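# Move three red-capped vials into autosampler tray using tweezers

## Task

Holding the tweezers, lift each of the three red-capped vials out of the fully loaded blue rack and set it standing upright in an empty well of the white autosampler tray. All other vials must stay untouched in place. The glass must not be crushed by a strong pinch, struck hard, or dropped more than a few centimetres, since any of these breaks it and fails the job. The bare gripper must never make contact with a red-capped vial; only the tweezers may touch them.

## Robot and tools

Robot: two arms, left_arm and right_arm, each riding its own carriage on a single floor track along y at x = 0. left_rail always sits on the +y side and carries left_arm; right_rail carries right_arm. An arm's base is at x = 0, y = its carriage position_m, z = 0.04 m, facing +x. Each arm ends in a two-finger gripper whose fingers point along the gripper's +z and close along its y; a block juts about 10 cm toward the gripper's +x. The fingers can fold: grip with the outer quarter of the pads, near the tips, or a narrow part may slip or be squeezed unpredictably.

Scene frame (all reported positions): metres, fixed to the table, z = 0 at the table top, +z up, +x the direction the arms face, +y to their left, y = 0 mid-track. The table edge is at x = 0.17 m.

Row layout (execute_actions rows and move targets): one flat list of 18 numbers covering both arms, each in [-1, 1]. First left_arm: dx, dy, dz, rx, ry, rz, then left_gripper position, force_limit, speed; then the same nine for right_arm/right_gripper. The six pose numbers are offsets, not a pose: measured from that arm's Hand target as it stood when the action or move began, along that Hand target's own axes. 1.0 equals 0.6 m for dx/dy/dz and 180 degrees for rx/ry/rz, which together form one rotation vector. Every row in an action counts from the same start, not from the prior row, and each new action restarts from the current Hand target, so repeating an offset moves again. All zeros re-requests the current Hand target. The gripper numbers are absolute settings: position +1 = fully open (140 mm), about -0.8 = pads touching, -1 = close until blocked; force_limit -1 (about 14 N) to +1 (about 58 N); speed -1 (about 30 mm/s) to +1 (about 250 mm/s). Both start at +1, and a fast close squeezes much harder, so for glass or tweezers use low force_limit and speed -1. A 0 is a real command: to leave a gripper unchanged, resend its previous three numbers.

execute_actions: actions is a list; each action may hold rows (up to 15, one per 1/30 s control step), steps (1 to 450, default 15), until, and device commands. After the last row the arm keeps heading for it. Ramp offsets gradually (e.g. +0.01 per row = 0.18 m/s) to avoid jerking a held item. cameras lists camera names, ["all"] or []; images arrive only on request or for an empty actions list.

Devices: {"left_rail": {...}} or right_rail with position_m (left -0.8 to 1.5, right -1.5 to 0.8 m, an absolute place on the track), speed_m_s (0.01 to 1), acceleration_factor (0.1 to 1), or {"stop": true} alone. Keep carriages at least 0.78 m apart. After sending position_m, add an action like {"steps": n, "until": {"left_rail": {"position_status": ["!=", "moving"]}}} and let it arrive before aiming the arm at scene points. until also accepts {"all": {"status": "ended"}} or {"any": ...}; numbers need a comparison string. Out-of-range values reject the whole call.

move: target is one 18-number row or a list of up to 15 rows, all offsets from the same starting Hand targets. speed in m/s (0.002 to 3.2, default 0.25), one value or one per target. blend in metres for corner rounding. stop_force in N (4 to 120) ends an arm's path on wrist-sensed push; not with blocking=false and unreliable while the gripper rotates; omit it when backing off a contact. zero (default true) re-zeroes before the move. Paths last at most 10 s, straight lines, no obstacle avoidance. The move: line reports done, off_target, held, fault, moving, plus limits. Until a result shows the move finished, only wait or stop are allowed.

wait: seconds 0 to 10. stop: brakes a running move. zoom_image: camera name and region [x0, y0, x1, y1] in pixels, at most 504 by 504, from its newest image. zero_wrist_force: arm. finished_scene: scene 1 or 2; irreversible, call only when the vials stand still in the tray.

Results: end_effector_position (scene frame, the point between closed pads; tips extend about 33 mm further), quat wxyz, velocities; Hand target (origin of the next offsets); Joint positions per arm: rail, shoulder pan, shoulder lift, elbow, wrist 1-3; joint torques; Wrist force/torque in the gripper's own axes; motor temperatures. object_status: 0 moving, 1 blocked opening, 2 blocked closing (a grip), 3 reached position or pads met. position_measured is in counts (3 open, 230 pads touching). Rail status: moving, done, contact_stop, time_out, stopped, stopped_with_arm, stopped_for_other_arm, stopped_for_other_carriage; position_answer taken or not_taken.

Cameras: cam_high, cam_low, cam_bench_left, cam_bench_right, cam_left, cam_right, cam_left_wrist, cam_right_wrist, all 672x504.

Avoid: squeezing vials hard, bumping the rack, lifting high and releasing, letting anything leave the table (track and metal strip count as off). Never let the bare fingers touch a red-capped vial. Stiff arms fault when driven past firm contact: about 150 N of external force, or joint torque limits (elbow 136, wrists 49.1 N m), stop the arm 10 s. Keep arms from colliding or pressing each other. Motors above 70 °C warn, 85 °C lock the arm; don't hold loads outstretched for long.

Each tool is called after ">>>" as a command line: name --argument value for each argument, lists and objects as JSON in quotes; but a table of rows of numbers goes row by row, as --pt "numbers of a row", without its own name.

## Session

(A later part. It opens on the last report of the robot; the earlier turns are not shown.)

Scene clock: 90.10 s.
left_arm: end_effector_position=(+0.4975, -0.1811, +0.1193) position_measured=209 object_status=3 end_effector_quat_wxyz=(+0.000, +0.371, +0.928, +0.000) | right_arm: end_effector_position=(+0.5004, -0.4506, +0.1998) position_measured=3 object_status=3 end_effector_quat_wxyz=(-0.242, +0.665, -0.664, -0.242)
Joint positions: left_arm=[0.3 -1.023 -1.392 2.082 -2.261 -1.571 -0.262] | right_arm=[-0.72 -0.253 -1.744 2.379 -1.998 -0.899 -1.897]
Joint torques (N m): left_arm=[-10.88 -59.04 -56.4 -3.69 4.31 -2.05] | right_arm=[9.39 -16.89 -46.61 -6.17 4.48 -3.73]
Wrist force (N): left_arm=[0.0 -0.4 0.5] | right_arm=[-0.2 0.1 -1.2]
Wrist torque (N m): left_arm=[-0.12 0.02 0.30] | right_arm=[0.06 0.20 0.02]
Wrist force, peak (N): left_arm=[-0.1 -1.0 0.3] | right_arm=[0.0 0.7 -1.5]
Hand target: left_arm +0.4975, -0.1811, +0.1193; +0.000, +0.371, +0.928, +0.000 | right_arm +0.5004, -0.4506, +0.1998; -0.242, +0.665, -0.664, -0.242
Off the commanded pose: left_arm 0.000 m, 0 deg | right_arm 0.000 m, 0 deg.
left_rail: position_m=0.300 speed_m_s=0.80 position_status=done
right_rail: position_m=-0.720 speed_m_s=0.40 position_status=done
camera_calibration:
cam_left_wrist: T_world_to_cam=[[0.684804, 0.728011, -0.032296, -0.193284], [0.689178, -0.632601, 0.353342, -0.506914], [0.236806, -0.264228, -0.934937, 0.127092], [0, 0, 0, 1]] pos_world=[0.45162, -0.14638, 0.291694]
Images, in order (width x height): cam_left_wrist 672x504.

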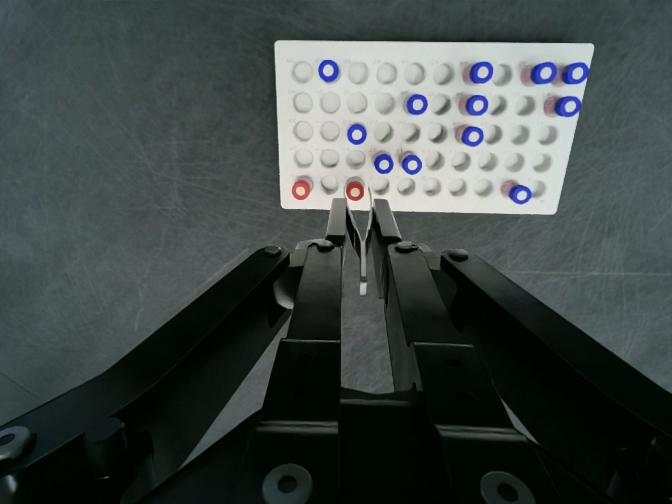

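>>> move --pt "0 -0.002 0 0 0 0 -0.63 -1 -1 0 0 0 0 0 0 1 1 1" --pt "0 -0.002 -0.04 0 0 0 -0.63 -1 -1 0 0 0 0 0 0 1 1 1" --pt "0 -0.002 -0.1345 0 0 0 -0.63 -1 -1 0 0 0 0 0 0 1 1 1" --pt "0.7998 0.6669 -0.1345 0 0 0 -0.63 -1 -1 0 0 0 0 0 0 1 1 1" --pt "0.7998 0.6669 -0.04 0 0 0 -0.63 -1 -1 0 0 0 0 0 0 1 1 1" --speed '[0.03, 0.03, 0.1, 0.25, 0.08]' --blend '[0, 0.003, 0.02, 0.01, 0]' --cameras '["cam_left_wrist", "cam_right_wrist"]'

>>> zoom_image --camera "cam_left_wrist" --region '[320, 150, 400, 220]'

>>> zoom_image --camera "cam_right_wrist" --region '[240, 180, 420, 340]'

Scene clock: 96.30 s.
left_arm: end_effector_position=(+0.4259, +0.4396, +0.1434) position_measured=209 object_status=3 end_effector_quat_wxyz=(+0.000, +0.371, +0.928, +0.000) | right_arm: end_effector_position=(+0.5004, -0.4506, +0.1998) position_measured=3 object_status=3 end_effector_quat_wxyz=(-0.242, +0.665, -0.664, -0.242)
Joint positions: left_arm=[0.3 -0.082 -1.867 2.467 -2.171 -1.571 0.679] | right_arm=[-0.72 -0.253 -1.744 2.379 -1.998 -0.899 -1.897]
Joint torques (N m): left_arm=[19.04 -8.39 -29.55 -7.79 -4.2 3.19] | right_arm=[8.72 -16.03 -46.43 -5.73 4.48 -3.44]
Wrist force (N): left_arm=[0.2 -0.5 0.2] | right_arm=[0.1 -0.1 -1.2]
Wrist torque (N m): left_arm=[-0.12 -0.05 -0.05] | right_arm=[0.01 0.13 0.02]
Wrist force, peak (N): left_arm=[-1.4 -1.9 -1.1] | right_arm=[-0.5 0.0 -1.5]
Hand target: left_arm +0.4259, +0.4396, +0.1433; +0.000, +0.371, +0.928, +0.000 | right_arm +0.5004, -0.4506, +0.1998; -0.242, +0.665, -0.664, -0.242
Off the commanded pose: left_arm 0.000 m, 0 deg | right_arm 0.000 m, 0 deg.
left_rail: position_m=0.300 speed_m_s=0.80 position_status=done
right_rail: position_m=-0.720 speed_m_s=0.40 position_status=done
move: done
camera_calibration:
cam_left_wrist: T_world_to_cam=[[0.684804, 0.728011, -0.032296, -0.59535], [0.689178, -0.632601, 0.353342, -0.0734295], [0.236806, -0.264228, -0.934937, 0.330585], [0, 0, 0, 1]] pos_world=[0.38002, 0.47432, 0.315794]
cam_right_wrist: T_world_to_cam=[[-0.999109, -0.0413442, -0.00848962, 0.480205], [-0.0277822, 0.492791, 0.869704, 0.0596201], [-0.0317736, 0.869165, -0.4935, 0.688176], [0, 0, 0, 1]] pos_world=[0.503299, -0.607665, 0.29184]
Images, in order (width x height): cam_left_wrist 672x504, cam_right_wrist 672x504.

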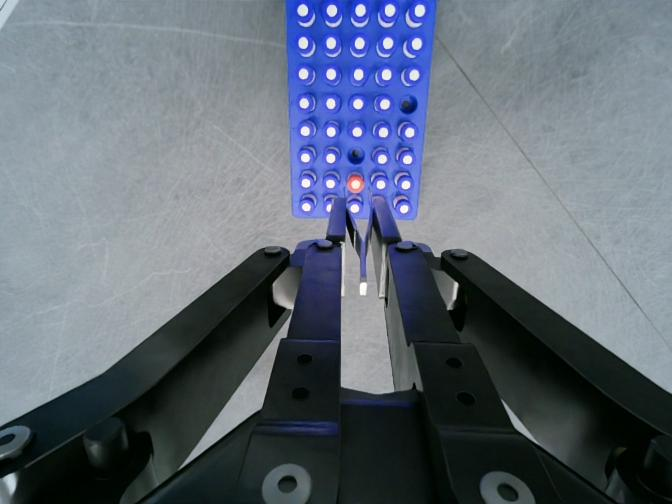

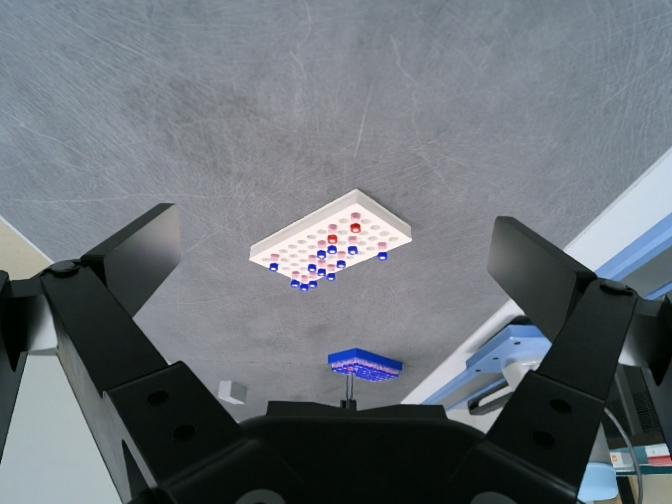

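Scaled by 6.300 from the camera's 672x504 image, which has a finer 960x720 frame.

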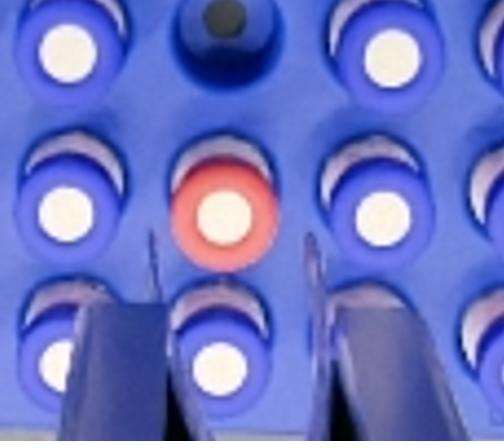

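Scaled by 2.800 from the camera's 672x504 image, which has a finer 960x720 frame.

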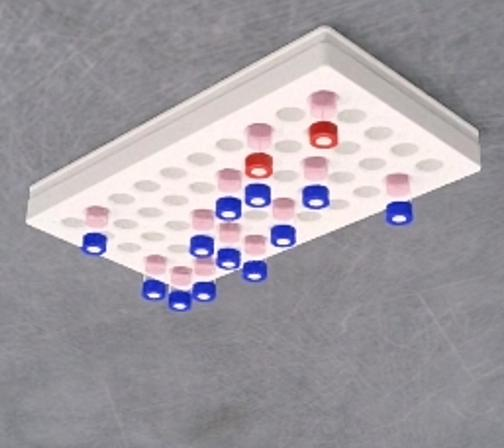

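>>> move --target '[0, 0.0003, 0.0397, 0, 0, 0, -0.63, -1, -1, 0, 0, 0, 0, 0, 0, 1, 1, 1]' --speed 0.025 --stop_force 4 --cameras '["cam_left_wrist"]'

>>> zoom_image --camera "cam_left_wrist" --region '[330, 165, 380, 205]'

Scene clock: 98.60 s.
left_arm: end_effector_position=(+0.4260, +0.4397, +0.1194) position_measured=209 object_status=3 end_effector_quat_wxyz=(+0.000, +0.371, +0.928, +0.000) | right_arm: end_effector_position=(+0.5004, -0.4506, +0.1998) position_measured=3 object_status=3 end_effector_quat_wxyz=(-0.242, +0.665, -0.664, -0.242)
Joint positions: left_arm=[0.3 -0.082 -1.829 2.495 -2.237 -1.571 0.679] | right_arm=[-0.72 -0.253 -1.744 2.379 -1.998 -0.899 -1.897]
Joint torques (N m): left_arm=[21.13 -6.93 -28.74 -7.5 -3.05 3.26] | right_arm=[9.7 -17.08 -45.82 -5.92 4.4 -3.27]
Wrist force (N): left_arm=[0.4 0.1 0.5] | right_arm=[-0.3 -0.2 -1.1]
Wrist torque (N m): left_arm=[0.01 -0.12 -0.05] | right_arm=[0.00 0.23 0.01]
Wrist force, peak (N): left_arm=[0.4 -0.9 0.5] | right_arm=[-0.1 0.3 -1.6]
Hand target: left_arm +0.4260, +0.4397, +0.1194; +0.000, +0.371, +0.928, +0.000 | right_arm +0.5004, -0.4506, +0.1998; -0.242, +0.665, -0.664, -0.242
Off the commanded pose: left_arm 0.000 m, 0 deg | right_arm 0.000 m, 0 deg.
left_rail: position_m=0.300 speed_m_s=0.80 position_status=done
right_rail: position_m=-0.720 speed_m_s=0.40 position_status=done
move: done
camera_calibration:
cam_left_wrist: T_world_to_cam=[[0.684804, 0.728011, -0.032296, -0.59634], [0.689178, -0.632601, 0.353342, -0.0648917], [0.236806, -0.264228, -0.934937, 0.308176], [0, 0, 0, 1]] pos_world=[0.38012, 0.47452, 0.291794]
Images, in order (width x height): cam_left_wrist 672x504.

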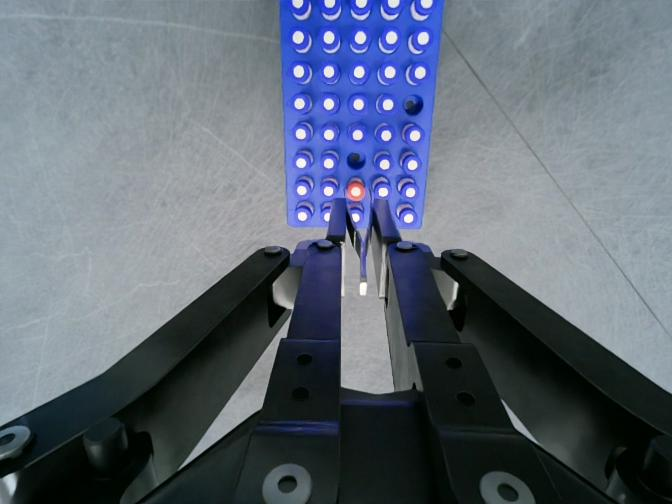

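Scaled by 10.080 from the camera's 672x504 image, which has a finer 960x720 frame.

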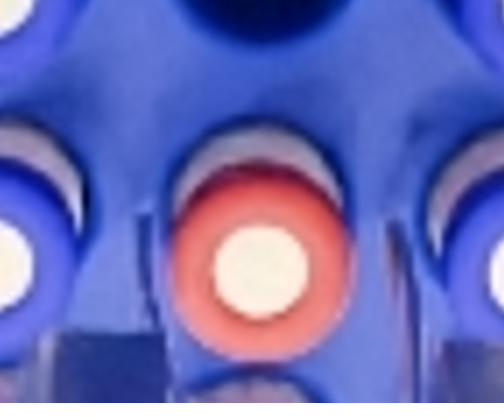

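>>> execute_actions --actions '[{"rows": [[0,0,0,0,0,0,-0.72,-1,-1,0,0,0,0,0,0,1,1,1]], "steps": 55}]'

>>> move --pt "0 0 -0.025 0 0 0 -0.72 -1 -1 0 0 0 0 0 0 1 1 1" --pt "0 0 -0.11 0 0 0 -0.72 -1 -1 0 0 0 0 0 0 1 1 1" --speed '[0.02, 0.06]' --blend '[0.005, 0]' --cameras '["cam_left_wrist", "cam_right_wrist"]'

>>> zoom_image --camera "cam_left_wrist" --region '[320, 140, 400, 220]'

>>> zoom_image --camera "cam_right_wrist" --region '[320, 330, 400, 410]'

Scene clock: 101.10 s.
left_arm: end_effector_position=(+0.4260, +0.4397, +0.1194) position_measured=216 object_status=2 end_effector_quat_wxyz=(+0.000, +0.371, +0.928, +0.000) | right_arm: end_effector_position=(+0.5004, -0.4506, +0.1998) position_measured=3 object_status=3 end_effector_quat_wxyz=(-0.242, +0.665, -0.664, -0.242)
Joint positions: left_arm=[0.3 -0.082 -1.829 2.495 -2.237 -1.571 0.679] | right_arm=[-0.72 -0.253 -1.744 2.379 -1.998 -0.899 -1.897]
Joint torques (N m): left_arm=[18.96 -7.65 -28.93 -7.09 -2.94 3.29] | right_arm=[10.12 -15.14 -46.1 -5.79 4.67 -3.69]
Wrist force (N): left_arm=[0.2 0.2 0.1] | right_arm=[-0.1 -0.5 -0.9]
Wrist torque (N m): left_arm=[-0.01 -0.05 -0.04] | right_arm=[-0.06 0.18 0.02]
Wrist force, peak (N): left_arm=[0.3 -0.6 0.7] | right_arm=[0.5 0.1 -1.5]
Hand target: left_arm +0.4260, +0.4397, +0.1194; +0.000, +0.371, +0.928, +0.000 | right_arm +0.5004, -0.4506, +0.1998; -0.242, +0.665, -0.664, -0.242
Off the commanded pose: left_arm 0.000 m, 0 deg | right_arm 0.000 m, 0 deg.
left_rail: position_m=0.300 speed_m_s=0.80 position_status=done
right_rail: position_m=-0.720 speed_m_s=0.40 position_status=done

Scene clock: 103.20 s.
left_arm: end_effector_position=(+0.4260, +0.4398, +0.1853) position_measured=216 object_status=2 end_effector_quat_wxyz=(+0.000, +0.371, +0.929, +0.000) | right_arm: end_effector_position=(+0.5004, -0.4506, +0.1998) position_measured=3 object_status=3 end_effector_quat_wxyz=(-0.242, +0.665, -0.664, -0.242)
Joint positions: left_arm=[0.3 -0.082 -1.921 2.414 -2.063 -1.571 0.679] | right_arm=[-0.72 -0.253 -1.744 2.379 -1.998 -0.899 -1.897]
Joint torques (N m): left_arm=[-13.78 -16.64 -65.41 -3.81 -2 -1.04] | right_arm=[8.05 -17.16 -45.34 -5.57 4.29 -3.62]
Wrist force (N): left_arm=[0.3 -0.2 -0.3] | right_arm=[0.6 0.5 -0.8]
Wrist torque (N m): left_arm=[-0.05 -0.06 -0.05] | right_arm=[0.15 0.03 0.01]
Wrist force, peak (N): left_arm=[1.0 -0.1 1.1] | right_arm=[-0.4 -0.3 -1.5]
Hand target: left_arm +0.4260, +0.4397, +0.1854; +0.000, +0.371, +0.928, +0.000 | right_arm +0.5004, -0.4506, +0.1998; -0.242, +0.665, -0.664, -0.242
Off the commanded pose: left_arm 0.000 m, 0 deg | right_arm 0.000 m, 0 deg.
left_rail: position_m=0.300 speed_m_s=0.80 position_status=done
right_rail: position_m=-0.720 speed_m_s=0.40 position_status=done
move: done
camera_calibration:
cam_left_wrist: T_world_to_cam=[[0.684805, 0.72801, -0.032299, -0.59421], [0.689169, -0.632591, 0.353376, -0.0881905], [0.236829, -0.264253, -0.934924, 0.369787], [0, 0, 0, 1]] pos_world=[0.38012, 0.47452, 0.357694]
cam_right_wrist: T_world_to_cam=[[-0.999109, -0.0413442, -0.00848962, 0.480205], [-0.0277822, 0.492791, 0.869704, 0.0596201], [-0.0317736, 0.869165, -0.4935, 0.688176], [0, 0, 0, 1]] pos_world=[0.503299, -0.607665, 0.29184]
Images, in order (width x height): cam_left_wrist 672x504, cam_right_wrist 672x504.

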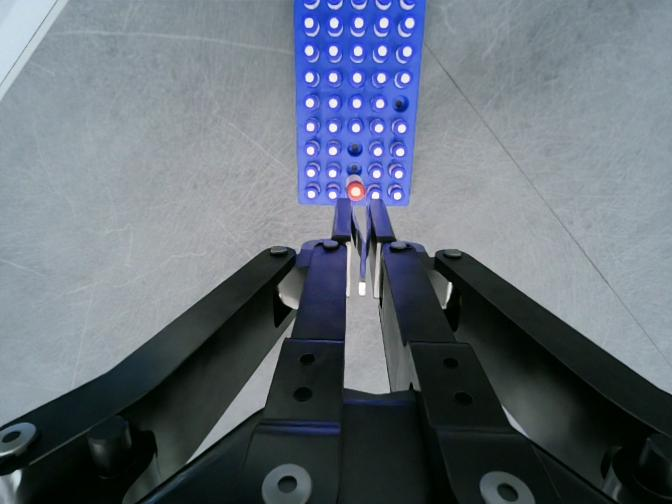

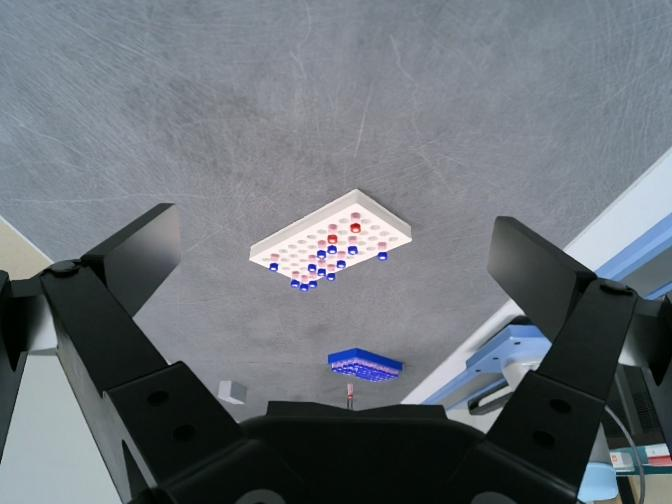

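Scaled by 6.300 from the camera's 672x504 image, which has a finer 960x720 frame.

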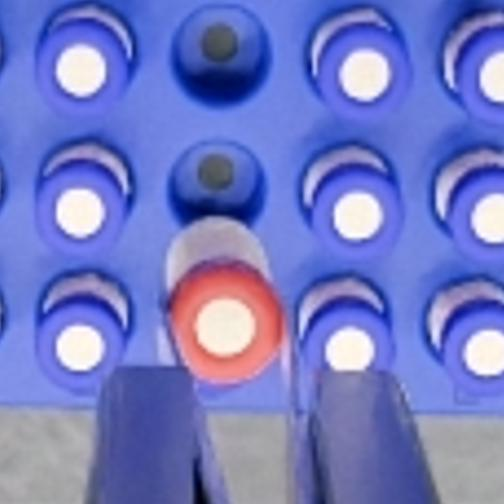

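Scaled by 6.300 from the camera's 672x504 image, which has a finer 960x720 frame.

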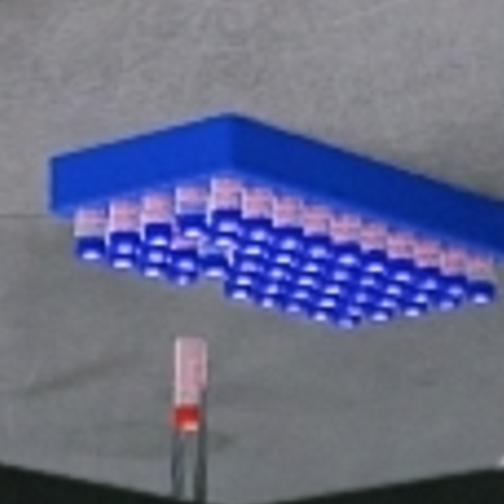

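>>> move --pt "-0.7998 -0.5771 -0.0243 0 0 0 -0.72 -1 -1 0 0 0 0 0 0 1 1 1" --pt "-0.7998 -0.5771 0.0673 0 0 0 -0.72 -1 -1 0 0 0 0 0 0 1 1 1" --speed '[0.25, 0.06]' --blend '[0.01, 0]' --cameras '["cam_left_wrist", "cam_right_wrist"]'

>>> zoom_image --camera "cam_left_wrist" --region '[330, 150, 390, 210]'

>>> zoom_image --camera "cam_right_wrist" --region '[260, 215, 330, 285]'

Scene clock: 107.30 s.
left_arm: end_effector_position=(+0.5347, -0.1420, +0.1453) position_measured=216 object_status=2 end_effector_quat_wxyz=(+0.000, +0.371, +0.928, +0.000) | right_arm: end_effector_position=(+0.5004, -0.4506, +0.1998) position_measured=3 object_status=3 end_effector_quat_wxyz=(-0.242, +0.665, -0.664, -0.242)
Joint positions: left_arm=[0.3 -0.944 -1.419 2.057 -2.209 -1.571 -0.184] | right_arm=[-0.72 -0.253 -1.744 2.379 -1.998 -0.899 -1.897]
Joint torques (N m): left_arm=[-11.48 -41.39 -30.17 -6.96 4.41 -1.76] | right_arm=[9.62 -18 -45.39 -5.7 4.22 -3.8]
Wrist force (N): left_arm=[0.3 -0.4 0.5] | right_arm=[-0.2 0.0 -1.3]
Wrist torque (N m): left_arm=[-0.14 -0.02 0.30] | right_arm=[0.03 0.19 0.02]
Wrist force, peak (N): left_arm=[-2.0 -2.5 -0.4] | right_arm=[-0.6 -0.4 -1.3]
Hand target: left_arm +0.5348, -0.1420, +0.1451; +0.000, +0.371, +0.928, +0.000 | right_arm +0.5004, -0.4506, +0.1998; -0.242, +0.665, -0.664, -0.242
Off the commanded pose: left_arm 0.000 m, 0 deg | right_arm 0.000 m, 0 deg.
left_rail: position_m=0.300 speed_m_s=0.80 position_status=done
right_rail: position_m=-0.720 speed_m_s=0.40 position_status=done
move: done
camera_calibration:
cam_left_wrist: T_world_to_cam=[[0.684804, 0.728011, -0.032296, -0.246526], [0.689178, -0.632601, 0.353342, -0.51701], [0.236806, -0.264228, -0.934937, 0.152925], [0, 0, 0, 1]] pos_world=[0.48892, -0.10718, 0.317694]
cam_right_wrist: T_world_to_cam=[[-0.999109, -0.0413442, -0.00848962, 0.480205], [-0.0277822, 0.492791, 0.869704, 0.0596201], [-0.0317736, 0.869165, -0.4935, 0.688176], [0, 0, 0, 1]] pos_world=[0.503299, -0.607665, 0.29184]
Images, in order (width x height): cam_left_wrist 672x504, cam_right_wrist 672x504.

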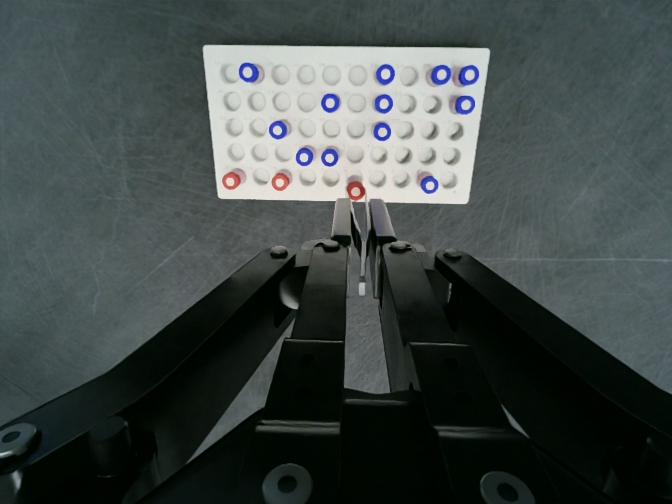

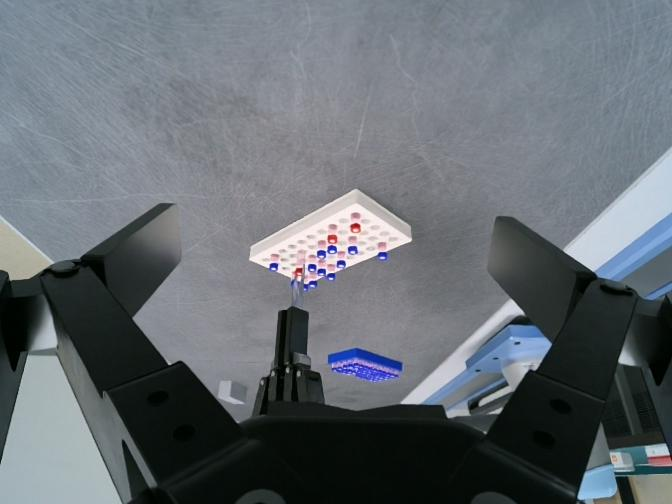

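Scaled by 8.400 from the camera's 672x504 image, which has a finer 960x720 frame.

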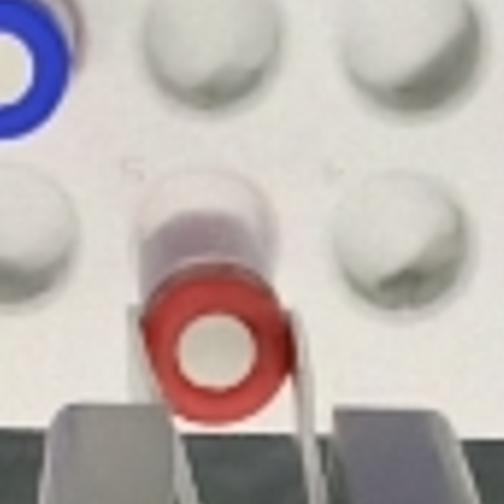

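Scaled by 7.200 from the camera's 672x504 image, which has a finer 960x720 frame.

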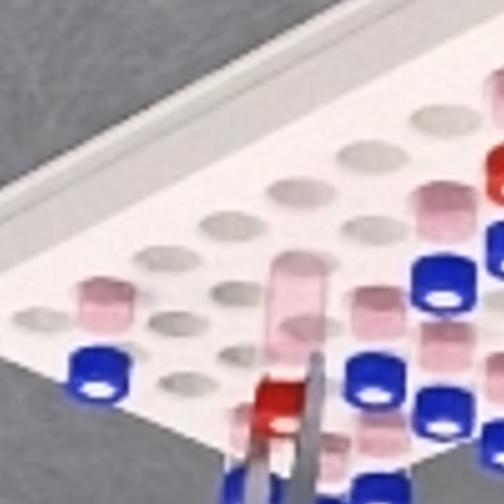

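>>> move --target '[-0.0003, 0.0003, 0.0235, 0, 0, 0, -0.72, -1, -1, 0, 0, 0, 0, 0, 0, 1, 1, 1]' --speed 0.04 --cameras '["cam_left_wrist", "cam_right_wrist"]'

>>> zoom_image --camera "cam_left_wrist" --region '[330, 150, 390, 210]'

>>> zoom_image --camera "cam_right_wrist" --region '[270, 215, 330, 275]'

Scene clock: 108.53 s.
left_arm: end_effector_position=(+0.5350, -0.1420, +0.1312) position_measured=216 object_status=2 end_effector_quat_wxyz=(+0.000, +0.371, +0.928, +0.000) | right_arm: end_effector_position=(+0.5004, -0.4506, +0.1998) position_measured=3 object_status=3 end_effector_quat_wxyz=(-0.242, +0.665, -0.664, -0.242)
Joint positions: left_arm=[0.3 -0.944 -1.403 2.069 -2.237 -1.571 -0.183] | right_arm=[-0.72 -0.253 -1.744 2.379 -1.998 -0.899 -1.897]
Joint torques (N m): left_arm=[20.21 -41.66 -30.24 -7.99 4.51 3.32] | right_arm=[7.98 -16.49 -45.75 -5.88 4.38 -3.62]
Wrist force (N): left_arm=[0.1 -0.5 0.0] | right_arm=[0.1 0.3 -0.8]
Wrist torque (N m): left_arm=[-0.14 0.02 0.26] | right_arm=[0.11 0.12 0.02]
Wrist force, peak (N): left_arm=[0.6 -1.0 0.5] | right_arm=[0.3 0.3 -1.6]
Hand target: left_arm +0.5350, -0.1420, +0.1310; +0.000, +0.371, +0.928, +0.000 | right_arm +0.5004, -0.4506, +0.1998; -0.242, +0.665, -0.664, -0.242
Off the commanded pose: left_arm 0.000 m, 0 deg | right_arm 0.000 m, 0 deg.
left_rail: position_m=0.300 speed_m_s=0.80 position_status=done
right_rail: position_m=-0.720 speed_m_s=0.40 position_status=done
move: done
camera_calibration:
cam_left_wrist: T_world_to_cam=[[0.684804, 0.728011, -0.032296, -0.247187], [0.689178, -0.632601, 0.353342, -0.512234], [0.236806, -0.264228, -0.934937, 0.139671], [0, 0, 0, 1]] pos_world=[0.48922, -0.10718, 0.303594]
cam_right_wrist: T_world_to_cam=[[-0.999109, -0.0413442, -0.00848962, 0.480205], [-0.0277822, 0.492791, 0.869704, 0.0596201], [-0.0317736, 0.869165, -0.4935, 0.688176], [0, 0, 0, 1]] pos_world=[0.503299, -0.607665, 0.29184]
Images, in order (width x height): cam_left_wrist 672x504, cam_right_wrist 672x504.

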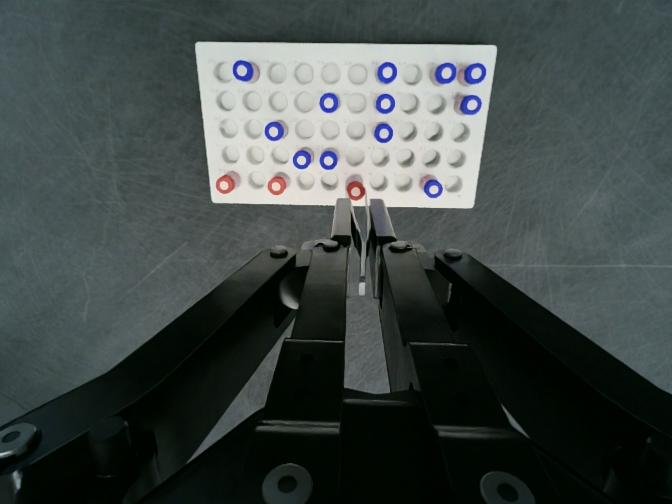

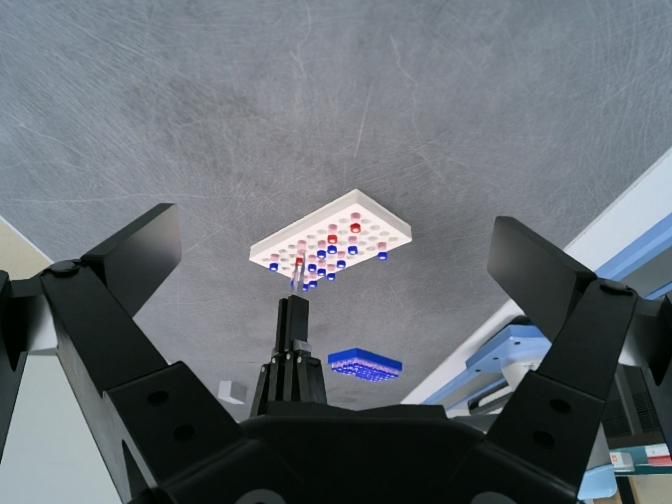

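Scaled by 8.400 from the camera's 672x504 image, which has a finer 960x720 frame.

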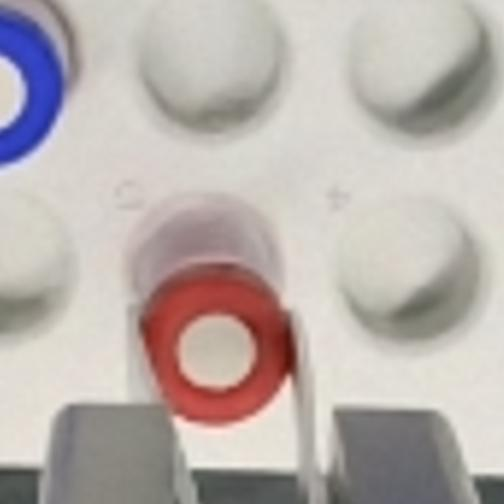

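Scaled by 8.400 from the camera's 672x504 image, which has a finer 960x720 frame.

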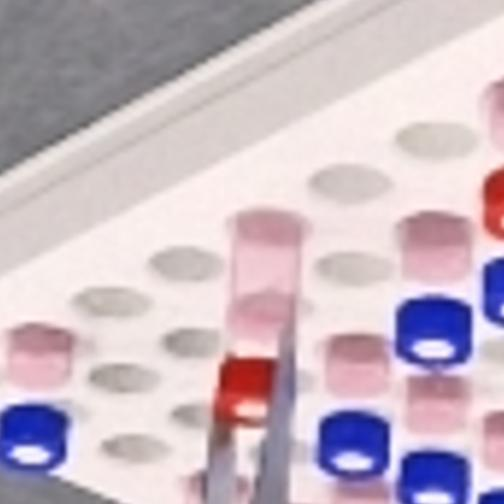

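>>> move --target '[0, 0, 0.0204, 0, 0, 0, -0.72, -1, -1, 0, 0, 0, 0, 0, 0, 1, 1, 1]' --speed 0.015 --stop_force 4 --cameras '["cam_left_wrist", "cam_right_wrist"]'

>>> zoom_image --camera "cam_right_wrist" --region '[270, 215, 330, 275]'

>>> zoom_image --camera "cam_left_wrist" --region '[330, 150, 390, 210]'

Scene clock: 110.67 s.
left_arm: end_effector_position=(+0.5350, -0.1420, +0.1188) position_measured=216 object_status=2 end_effector_quat_wxyz=(+0.000, +0.371, +0.928, +0.000) | right_arm: end_effector_position=(+0.5004, -0.4506, +0.1998) position_measured=3 object_status=3 end_effector_quat_wxyz=(-0.242, +0.665, -0.664, -0.242)
Joint positions: left_arm=[0.3 -0.944 -1.388 2.079 -2.261 -1.571 -0.183] | right_arm=[-0.72 -0.253 -1.744 2.379 -1.998 -0.899 -1.897]
Joint torques (N m): left_arm=[19.6 -40.02 -25.82 -6.81 4.49 3.52] | right_arm=[8.2 -16.89 -45.38 -5.71 4.52 -3.31]
Wrist force (N): left_arm=[-0.2 -1.0 -4.3] | right_arm=[-0.3 -0.4 -0.9]
Wrist torque (N m): left_arm=[-0.17 0.09 0.26] | right_arm=[-0.06 0.22 0.01]
Wrist force, peak (N): left_arm=[-0.2 -1.0 -4.3] | right_arm=[-0.1 0.4 -1.5]
Hand target: left_arm +0.5350, -0.1420, +0.1188; +0.000, +0.371, +0.928, +0.000 | right_arm +0.5004, -0.4506, +0.1998; -0.242, +0.665, -0.664, -0.242
Off the commanded pose: left_arm 0.000 m, 0 deg | right_arm 0.000 m, 0 deg.
left_rail: position_m=0.300 speed_m_s=0.80 position_status=done
right_rail: position_m=-0.720 speed_m_s=0.40 position_status=done
move: contact (left_arm)
camera_calibration:
cam_left_wrist: T_world_to_cam=[[0.684804, 0.728011, -0.032296, -0.247587], [0.689178, -0.632601, 0.353342, -0.507853], [0.236806, -0.264228, -0.934937, 0.128078], [0, 0, 0, 1]] pos_world=[0.48922, -0.10718, 0.291194]
cam_right_wrist: T_world_to_cam=[[-0.999109, -0.0413442, -0.00848962, 0.480205], [-0.0277822, 0.492791, 0.869704, 0.0596201], [-0.0317736, 0.869165, -0.4935, 0.688176], [0, 0, 0, 1]] pos_world=[0.503299, -0.607665, 0.29184]
Images, in order (width x height): cam_left_wrist 672x504, cam_right_wrist 672x504.

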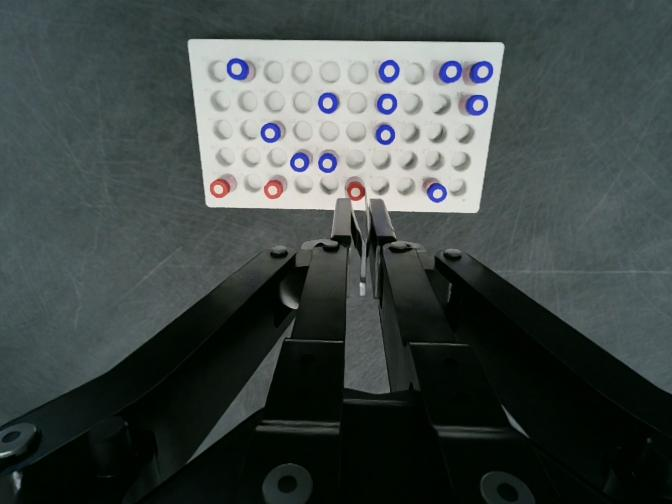

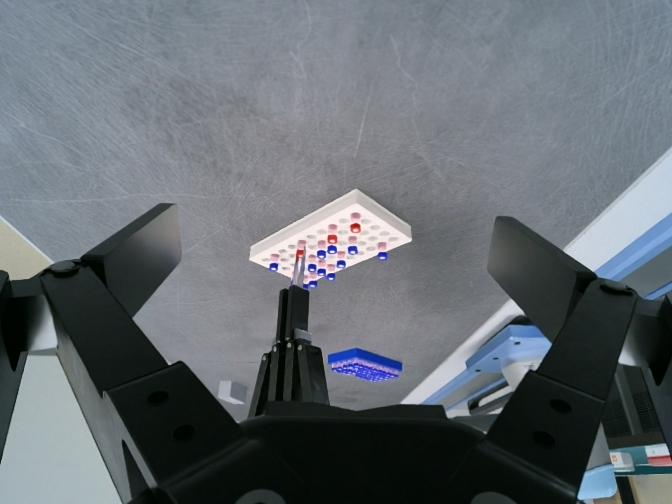

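Scaled by 8.400 from the camera's 672x504 image, which has a finer 960x720 frame.

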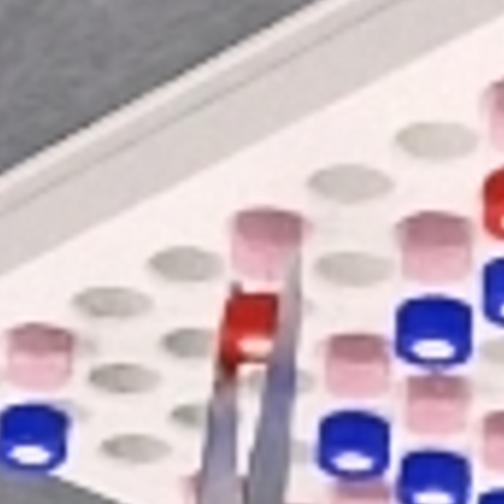

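Scaled by 8.400 from the camera's 672x504 image, which has a finer 960x720 frame.

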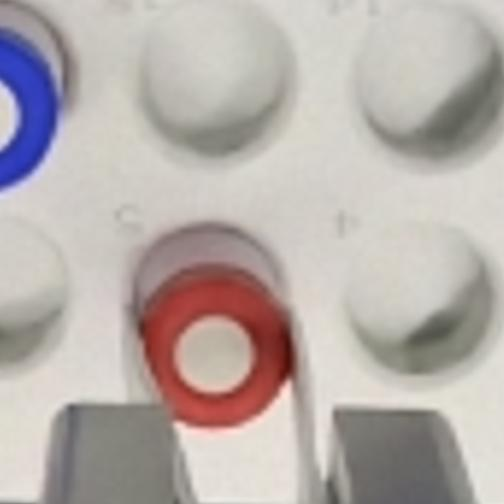

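>>> execute_actions --actions '[{"rows": [[0,0,-0.0008,0,0,0,-0.72,-1,-1,0,0,0,0,0,0,1,1,1]], "steps": 15}, {"rows": [[0,0,0,0,0,0,-0.63,-1,-1,0,0,0,0,0,0,1,1,1]], "steps": 40}]' --cameras '["cam_left_wrist"]'

>>> zoom_image --camera "cam_left_wrist" --region '[330, 150, 390, 210]'

Scene clock: 113.10 s.
left_arm: end_effector_position=(+0.5350, -0.1420, +0.1193) position_measured=209 object_status=3 end_effector_quat_wxyz=(+0.000, +0.371, +0.928, +0.000) | right_arm: end_effector_position=(+0.5004, -0.4506, +0.1998) position_measured=3 object_status=3 end_effector_quat_wxyz=(-0.242, +0.665, -0.664, -0.242)
Joint positions: left_arm=[0.3 -0.944 -1.389 2.078 -2.26 -1.571 -0.183] | right_arm=[-0.72 -0.253 -1.744 2.379 -1.998 -0.899 -1.897]
Joint torques (N m): left_arm=[18.66 -60.72 -58.52 -3.06 4.46 3.18] | right_arm=[10.29 -16.84 -46.12 -5.58 4.49 -3.62]
Wrist force (N): left_arm=[-0.1 -0.4 0.3] | right_arm=[-0.3 0.2 -0.5]
Wrist torque (N m): left_arm=[-0.13 0.07 0.27] | right_arm=[0.09 0.22 0.02]
Wrist force, peak (N): left_arm=[-0.3 -1.2 -4.4] | right_arm=[0.0 0.2 -1.7]
Hand target: left_arm +0.5350, -0.1420, +0.1193; +0.000, +0.371, +0.928, +0.000 | right_arm +0.5004, -0.4506, +0.1998; -0.242, +0.665, -0.664, -0.242
Off the commanded pose: left_arm 0.000 m, 0 deg | right_arm 0.000 m, 0 deg.
left_rail: position_m=0.300 speed_m_s=0.80 position_status=done
right_rail: position_m=-0.720 speed_m_s=0.40 position_status=done
camera_calibration:
cam_left_wrist: T_world_to_cam=[[0.684804, 0.728011, -0.032296, -0.247571], [0.689178, -0.632601, 0.353342, -0.50803], [0.236806, -0.264228, -0.934937, 0.128545], [0, 0, 0, 1]] pos_world=[0.48922, -0.10718, 0.291694]
Images, in order (width x height): cam_left_wrist 672x504.

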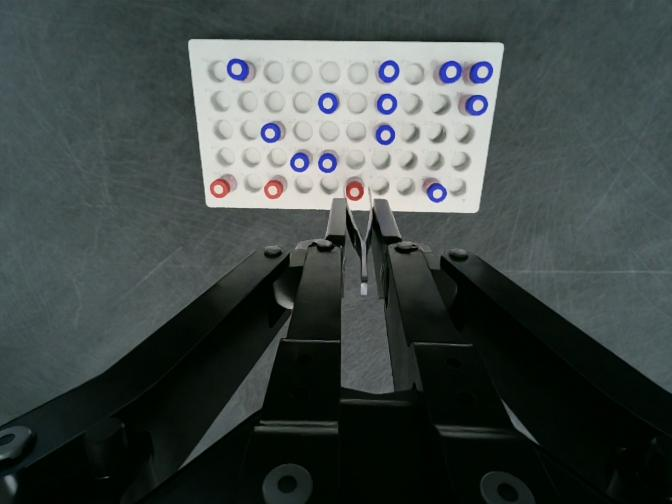

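Scaled by 8.400 from the camera's 672x504 image, which has a finer 960x720 frame.

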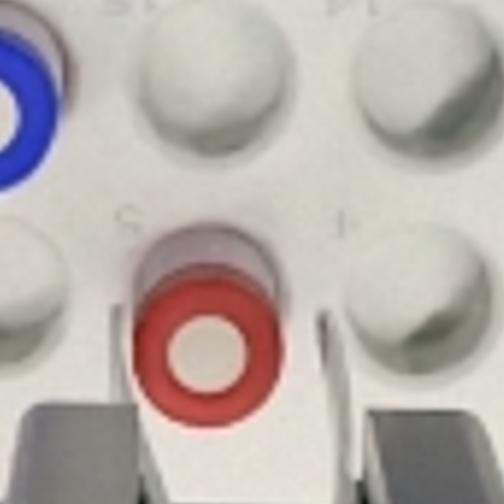

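>>> move --pt "0 -0.0023 0 0 0 0 -0.63 -1 -1 0 0 0 0 0 0 1 1 1" --pt "0 -0.0023 -0.04 0 0 0 -0.63 -1 -1 0 0 0 0 0 0 1 1 1" --pt "0 -0.0023 -0.12 0 0 0 -0.63 -1 -1 0 0 0 0 0 0 1 1 1" --pt "0.0187 0.5393 -0.12 0 0 0 -0.63 -1 -1 0 0 0 0 0 0 1 1 1" --pt "0.0187 0.5393 0.0213 0 0 0 -0.63 -1 -1 0 0 0 0 0 0 1 1 1" --speed '[0.03, 0.03, 0.1, 0.25, 0.1]' --blend '[0, 0.003, 0.02, 0.02, 0]' --cameras '["cam_right_wrist", "cam_right", "cam_left"]'

>>> zoom_image --camera "cam_right_wrist" --region '[230, 180, 430, 400]'

>>> zoom_image --camera "cam_right" --region '[150, 140, 300, 275]'

>>> zoom_image --camera "cam_left" --region '[165, 210, 305, 345]'

Scene clock: 118.17 s.
left_arm: end_effector_position=(+0.7500, +0.1001, +0.1066) position_measured=209 object_status=3 end_effector_quat_wxyz=(+0.000, +0.371, +0.928, +0.000) | right_arm: end_effector_position=(+0.5004, -0.4506, +0.1998) position_measured=3 object_status=3 end_effector_quat_wxyz=(-0.242, +0.665, -0.664, -0.242)
Joint positions: left_arm=[0.3 -0.487 -1.256 1.929 -2.244 -1.571 0.274] | right_arm=[-0.72 -0.253 -1.744 2.379 -1.998 -0.899 -1.897]
Joint torques (N m): left_arm=[20.01 -53.74 -27.96 -6.9 -3.83 3.12] | right_arm=[8.24 -15.18 -45.78 -5.73 4.12 -3.9]
Wrist force (N): left_arm=[0.1 -0.1 0.5] | right_arm=[-0.2 0.6 -0.6]
Wrist torque (N m): left_arm=[-0.04 0.00 -0.02] | right_arm=[0.17 0.19 0.01]
Wrist force, peak (N): left_arm=[-0.4 -2.9 -0.5] | right_arm=[-0.9 0.1 -1.3]
Hand target: left_arm +0.7500, +0.1001, +0.1065; +0.000, +0.371, +0.928, +0.000 | right_arm +0.5004, -0.4506, +0.1998; -0.242, +0.665, -0.664, -0.242
Off the commanded pose: left_arm 0.000 m, 0 deg | right_arm 0.000 m, 0 deg.
left_rail: position_m=0.300 speed_m_s=0.80 position_status=done
right_rail: position_m=-0.720 speed_m_s=0.40 position_status=done
move: done
camera_calibration:
cam_right_wrist: T_world_to_cam=[[-0.999109, -0.0413442, -0.00848962, 0.480205], [-0.0277822, 0.492791, 0.869704, 0.0596201], [-0.0317736, 0.869165, -0.4935, 0.688176], [0, 0, 0, 1]] pos_world=[0.503299, -0.607665, 0.29184]
Images, in order (width x height): cam_left 672x504, cam_right 672x504, cam_right_wrist 672x504.

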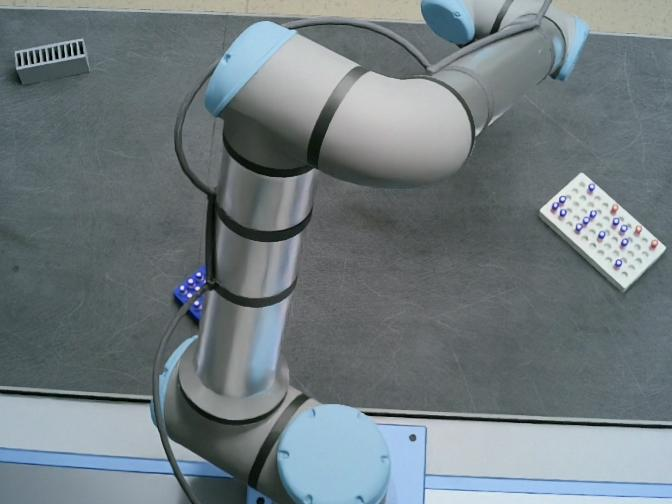

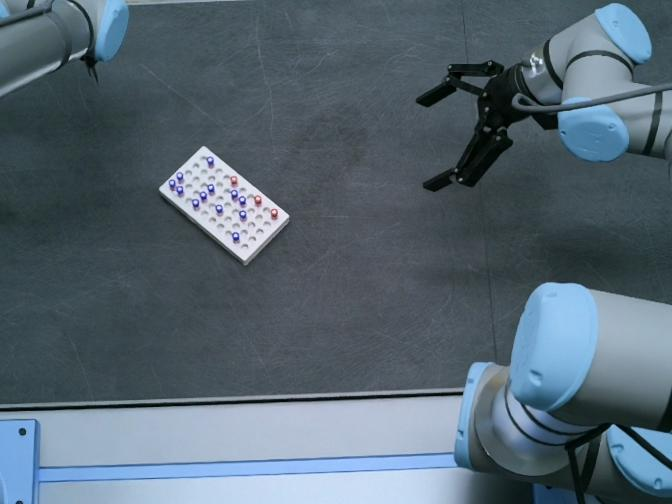

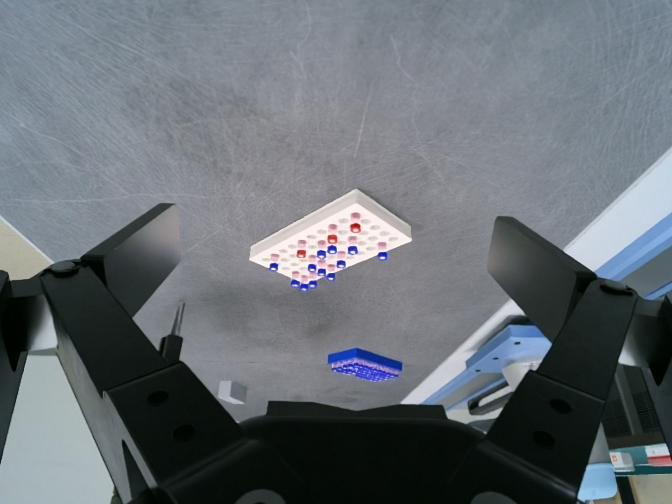

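Scaled by 2.291 from the camera's 672x504 image, which has a finer 960x720 frame.

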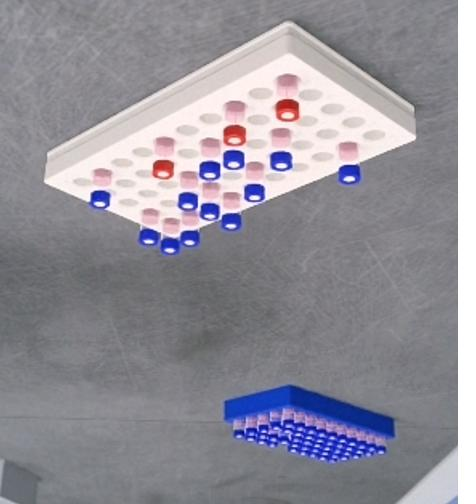

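Scaled by 3.360 from the camera's 672x504 image, which has a finer 960x720 frame.

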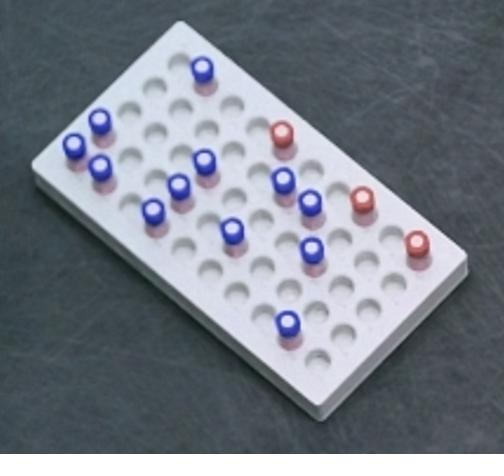

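Scaled by 3.600 from the camera's 672x504 image, which has a finer 960x720 frame.

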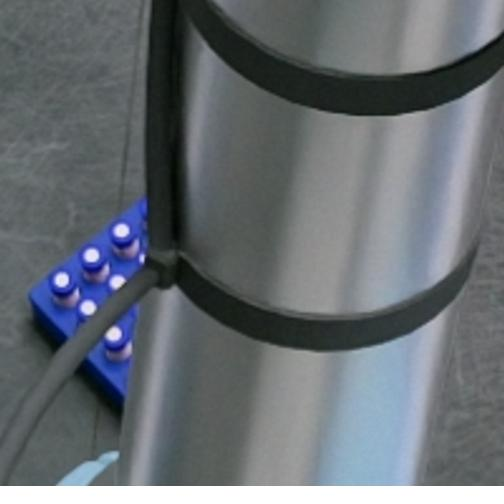

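All three red-capped vials stand upright in the tray, and the other vials are where they were.

>>> finished_scene --scene 2

The scene is finished: the task was done.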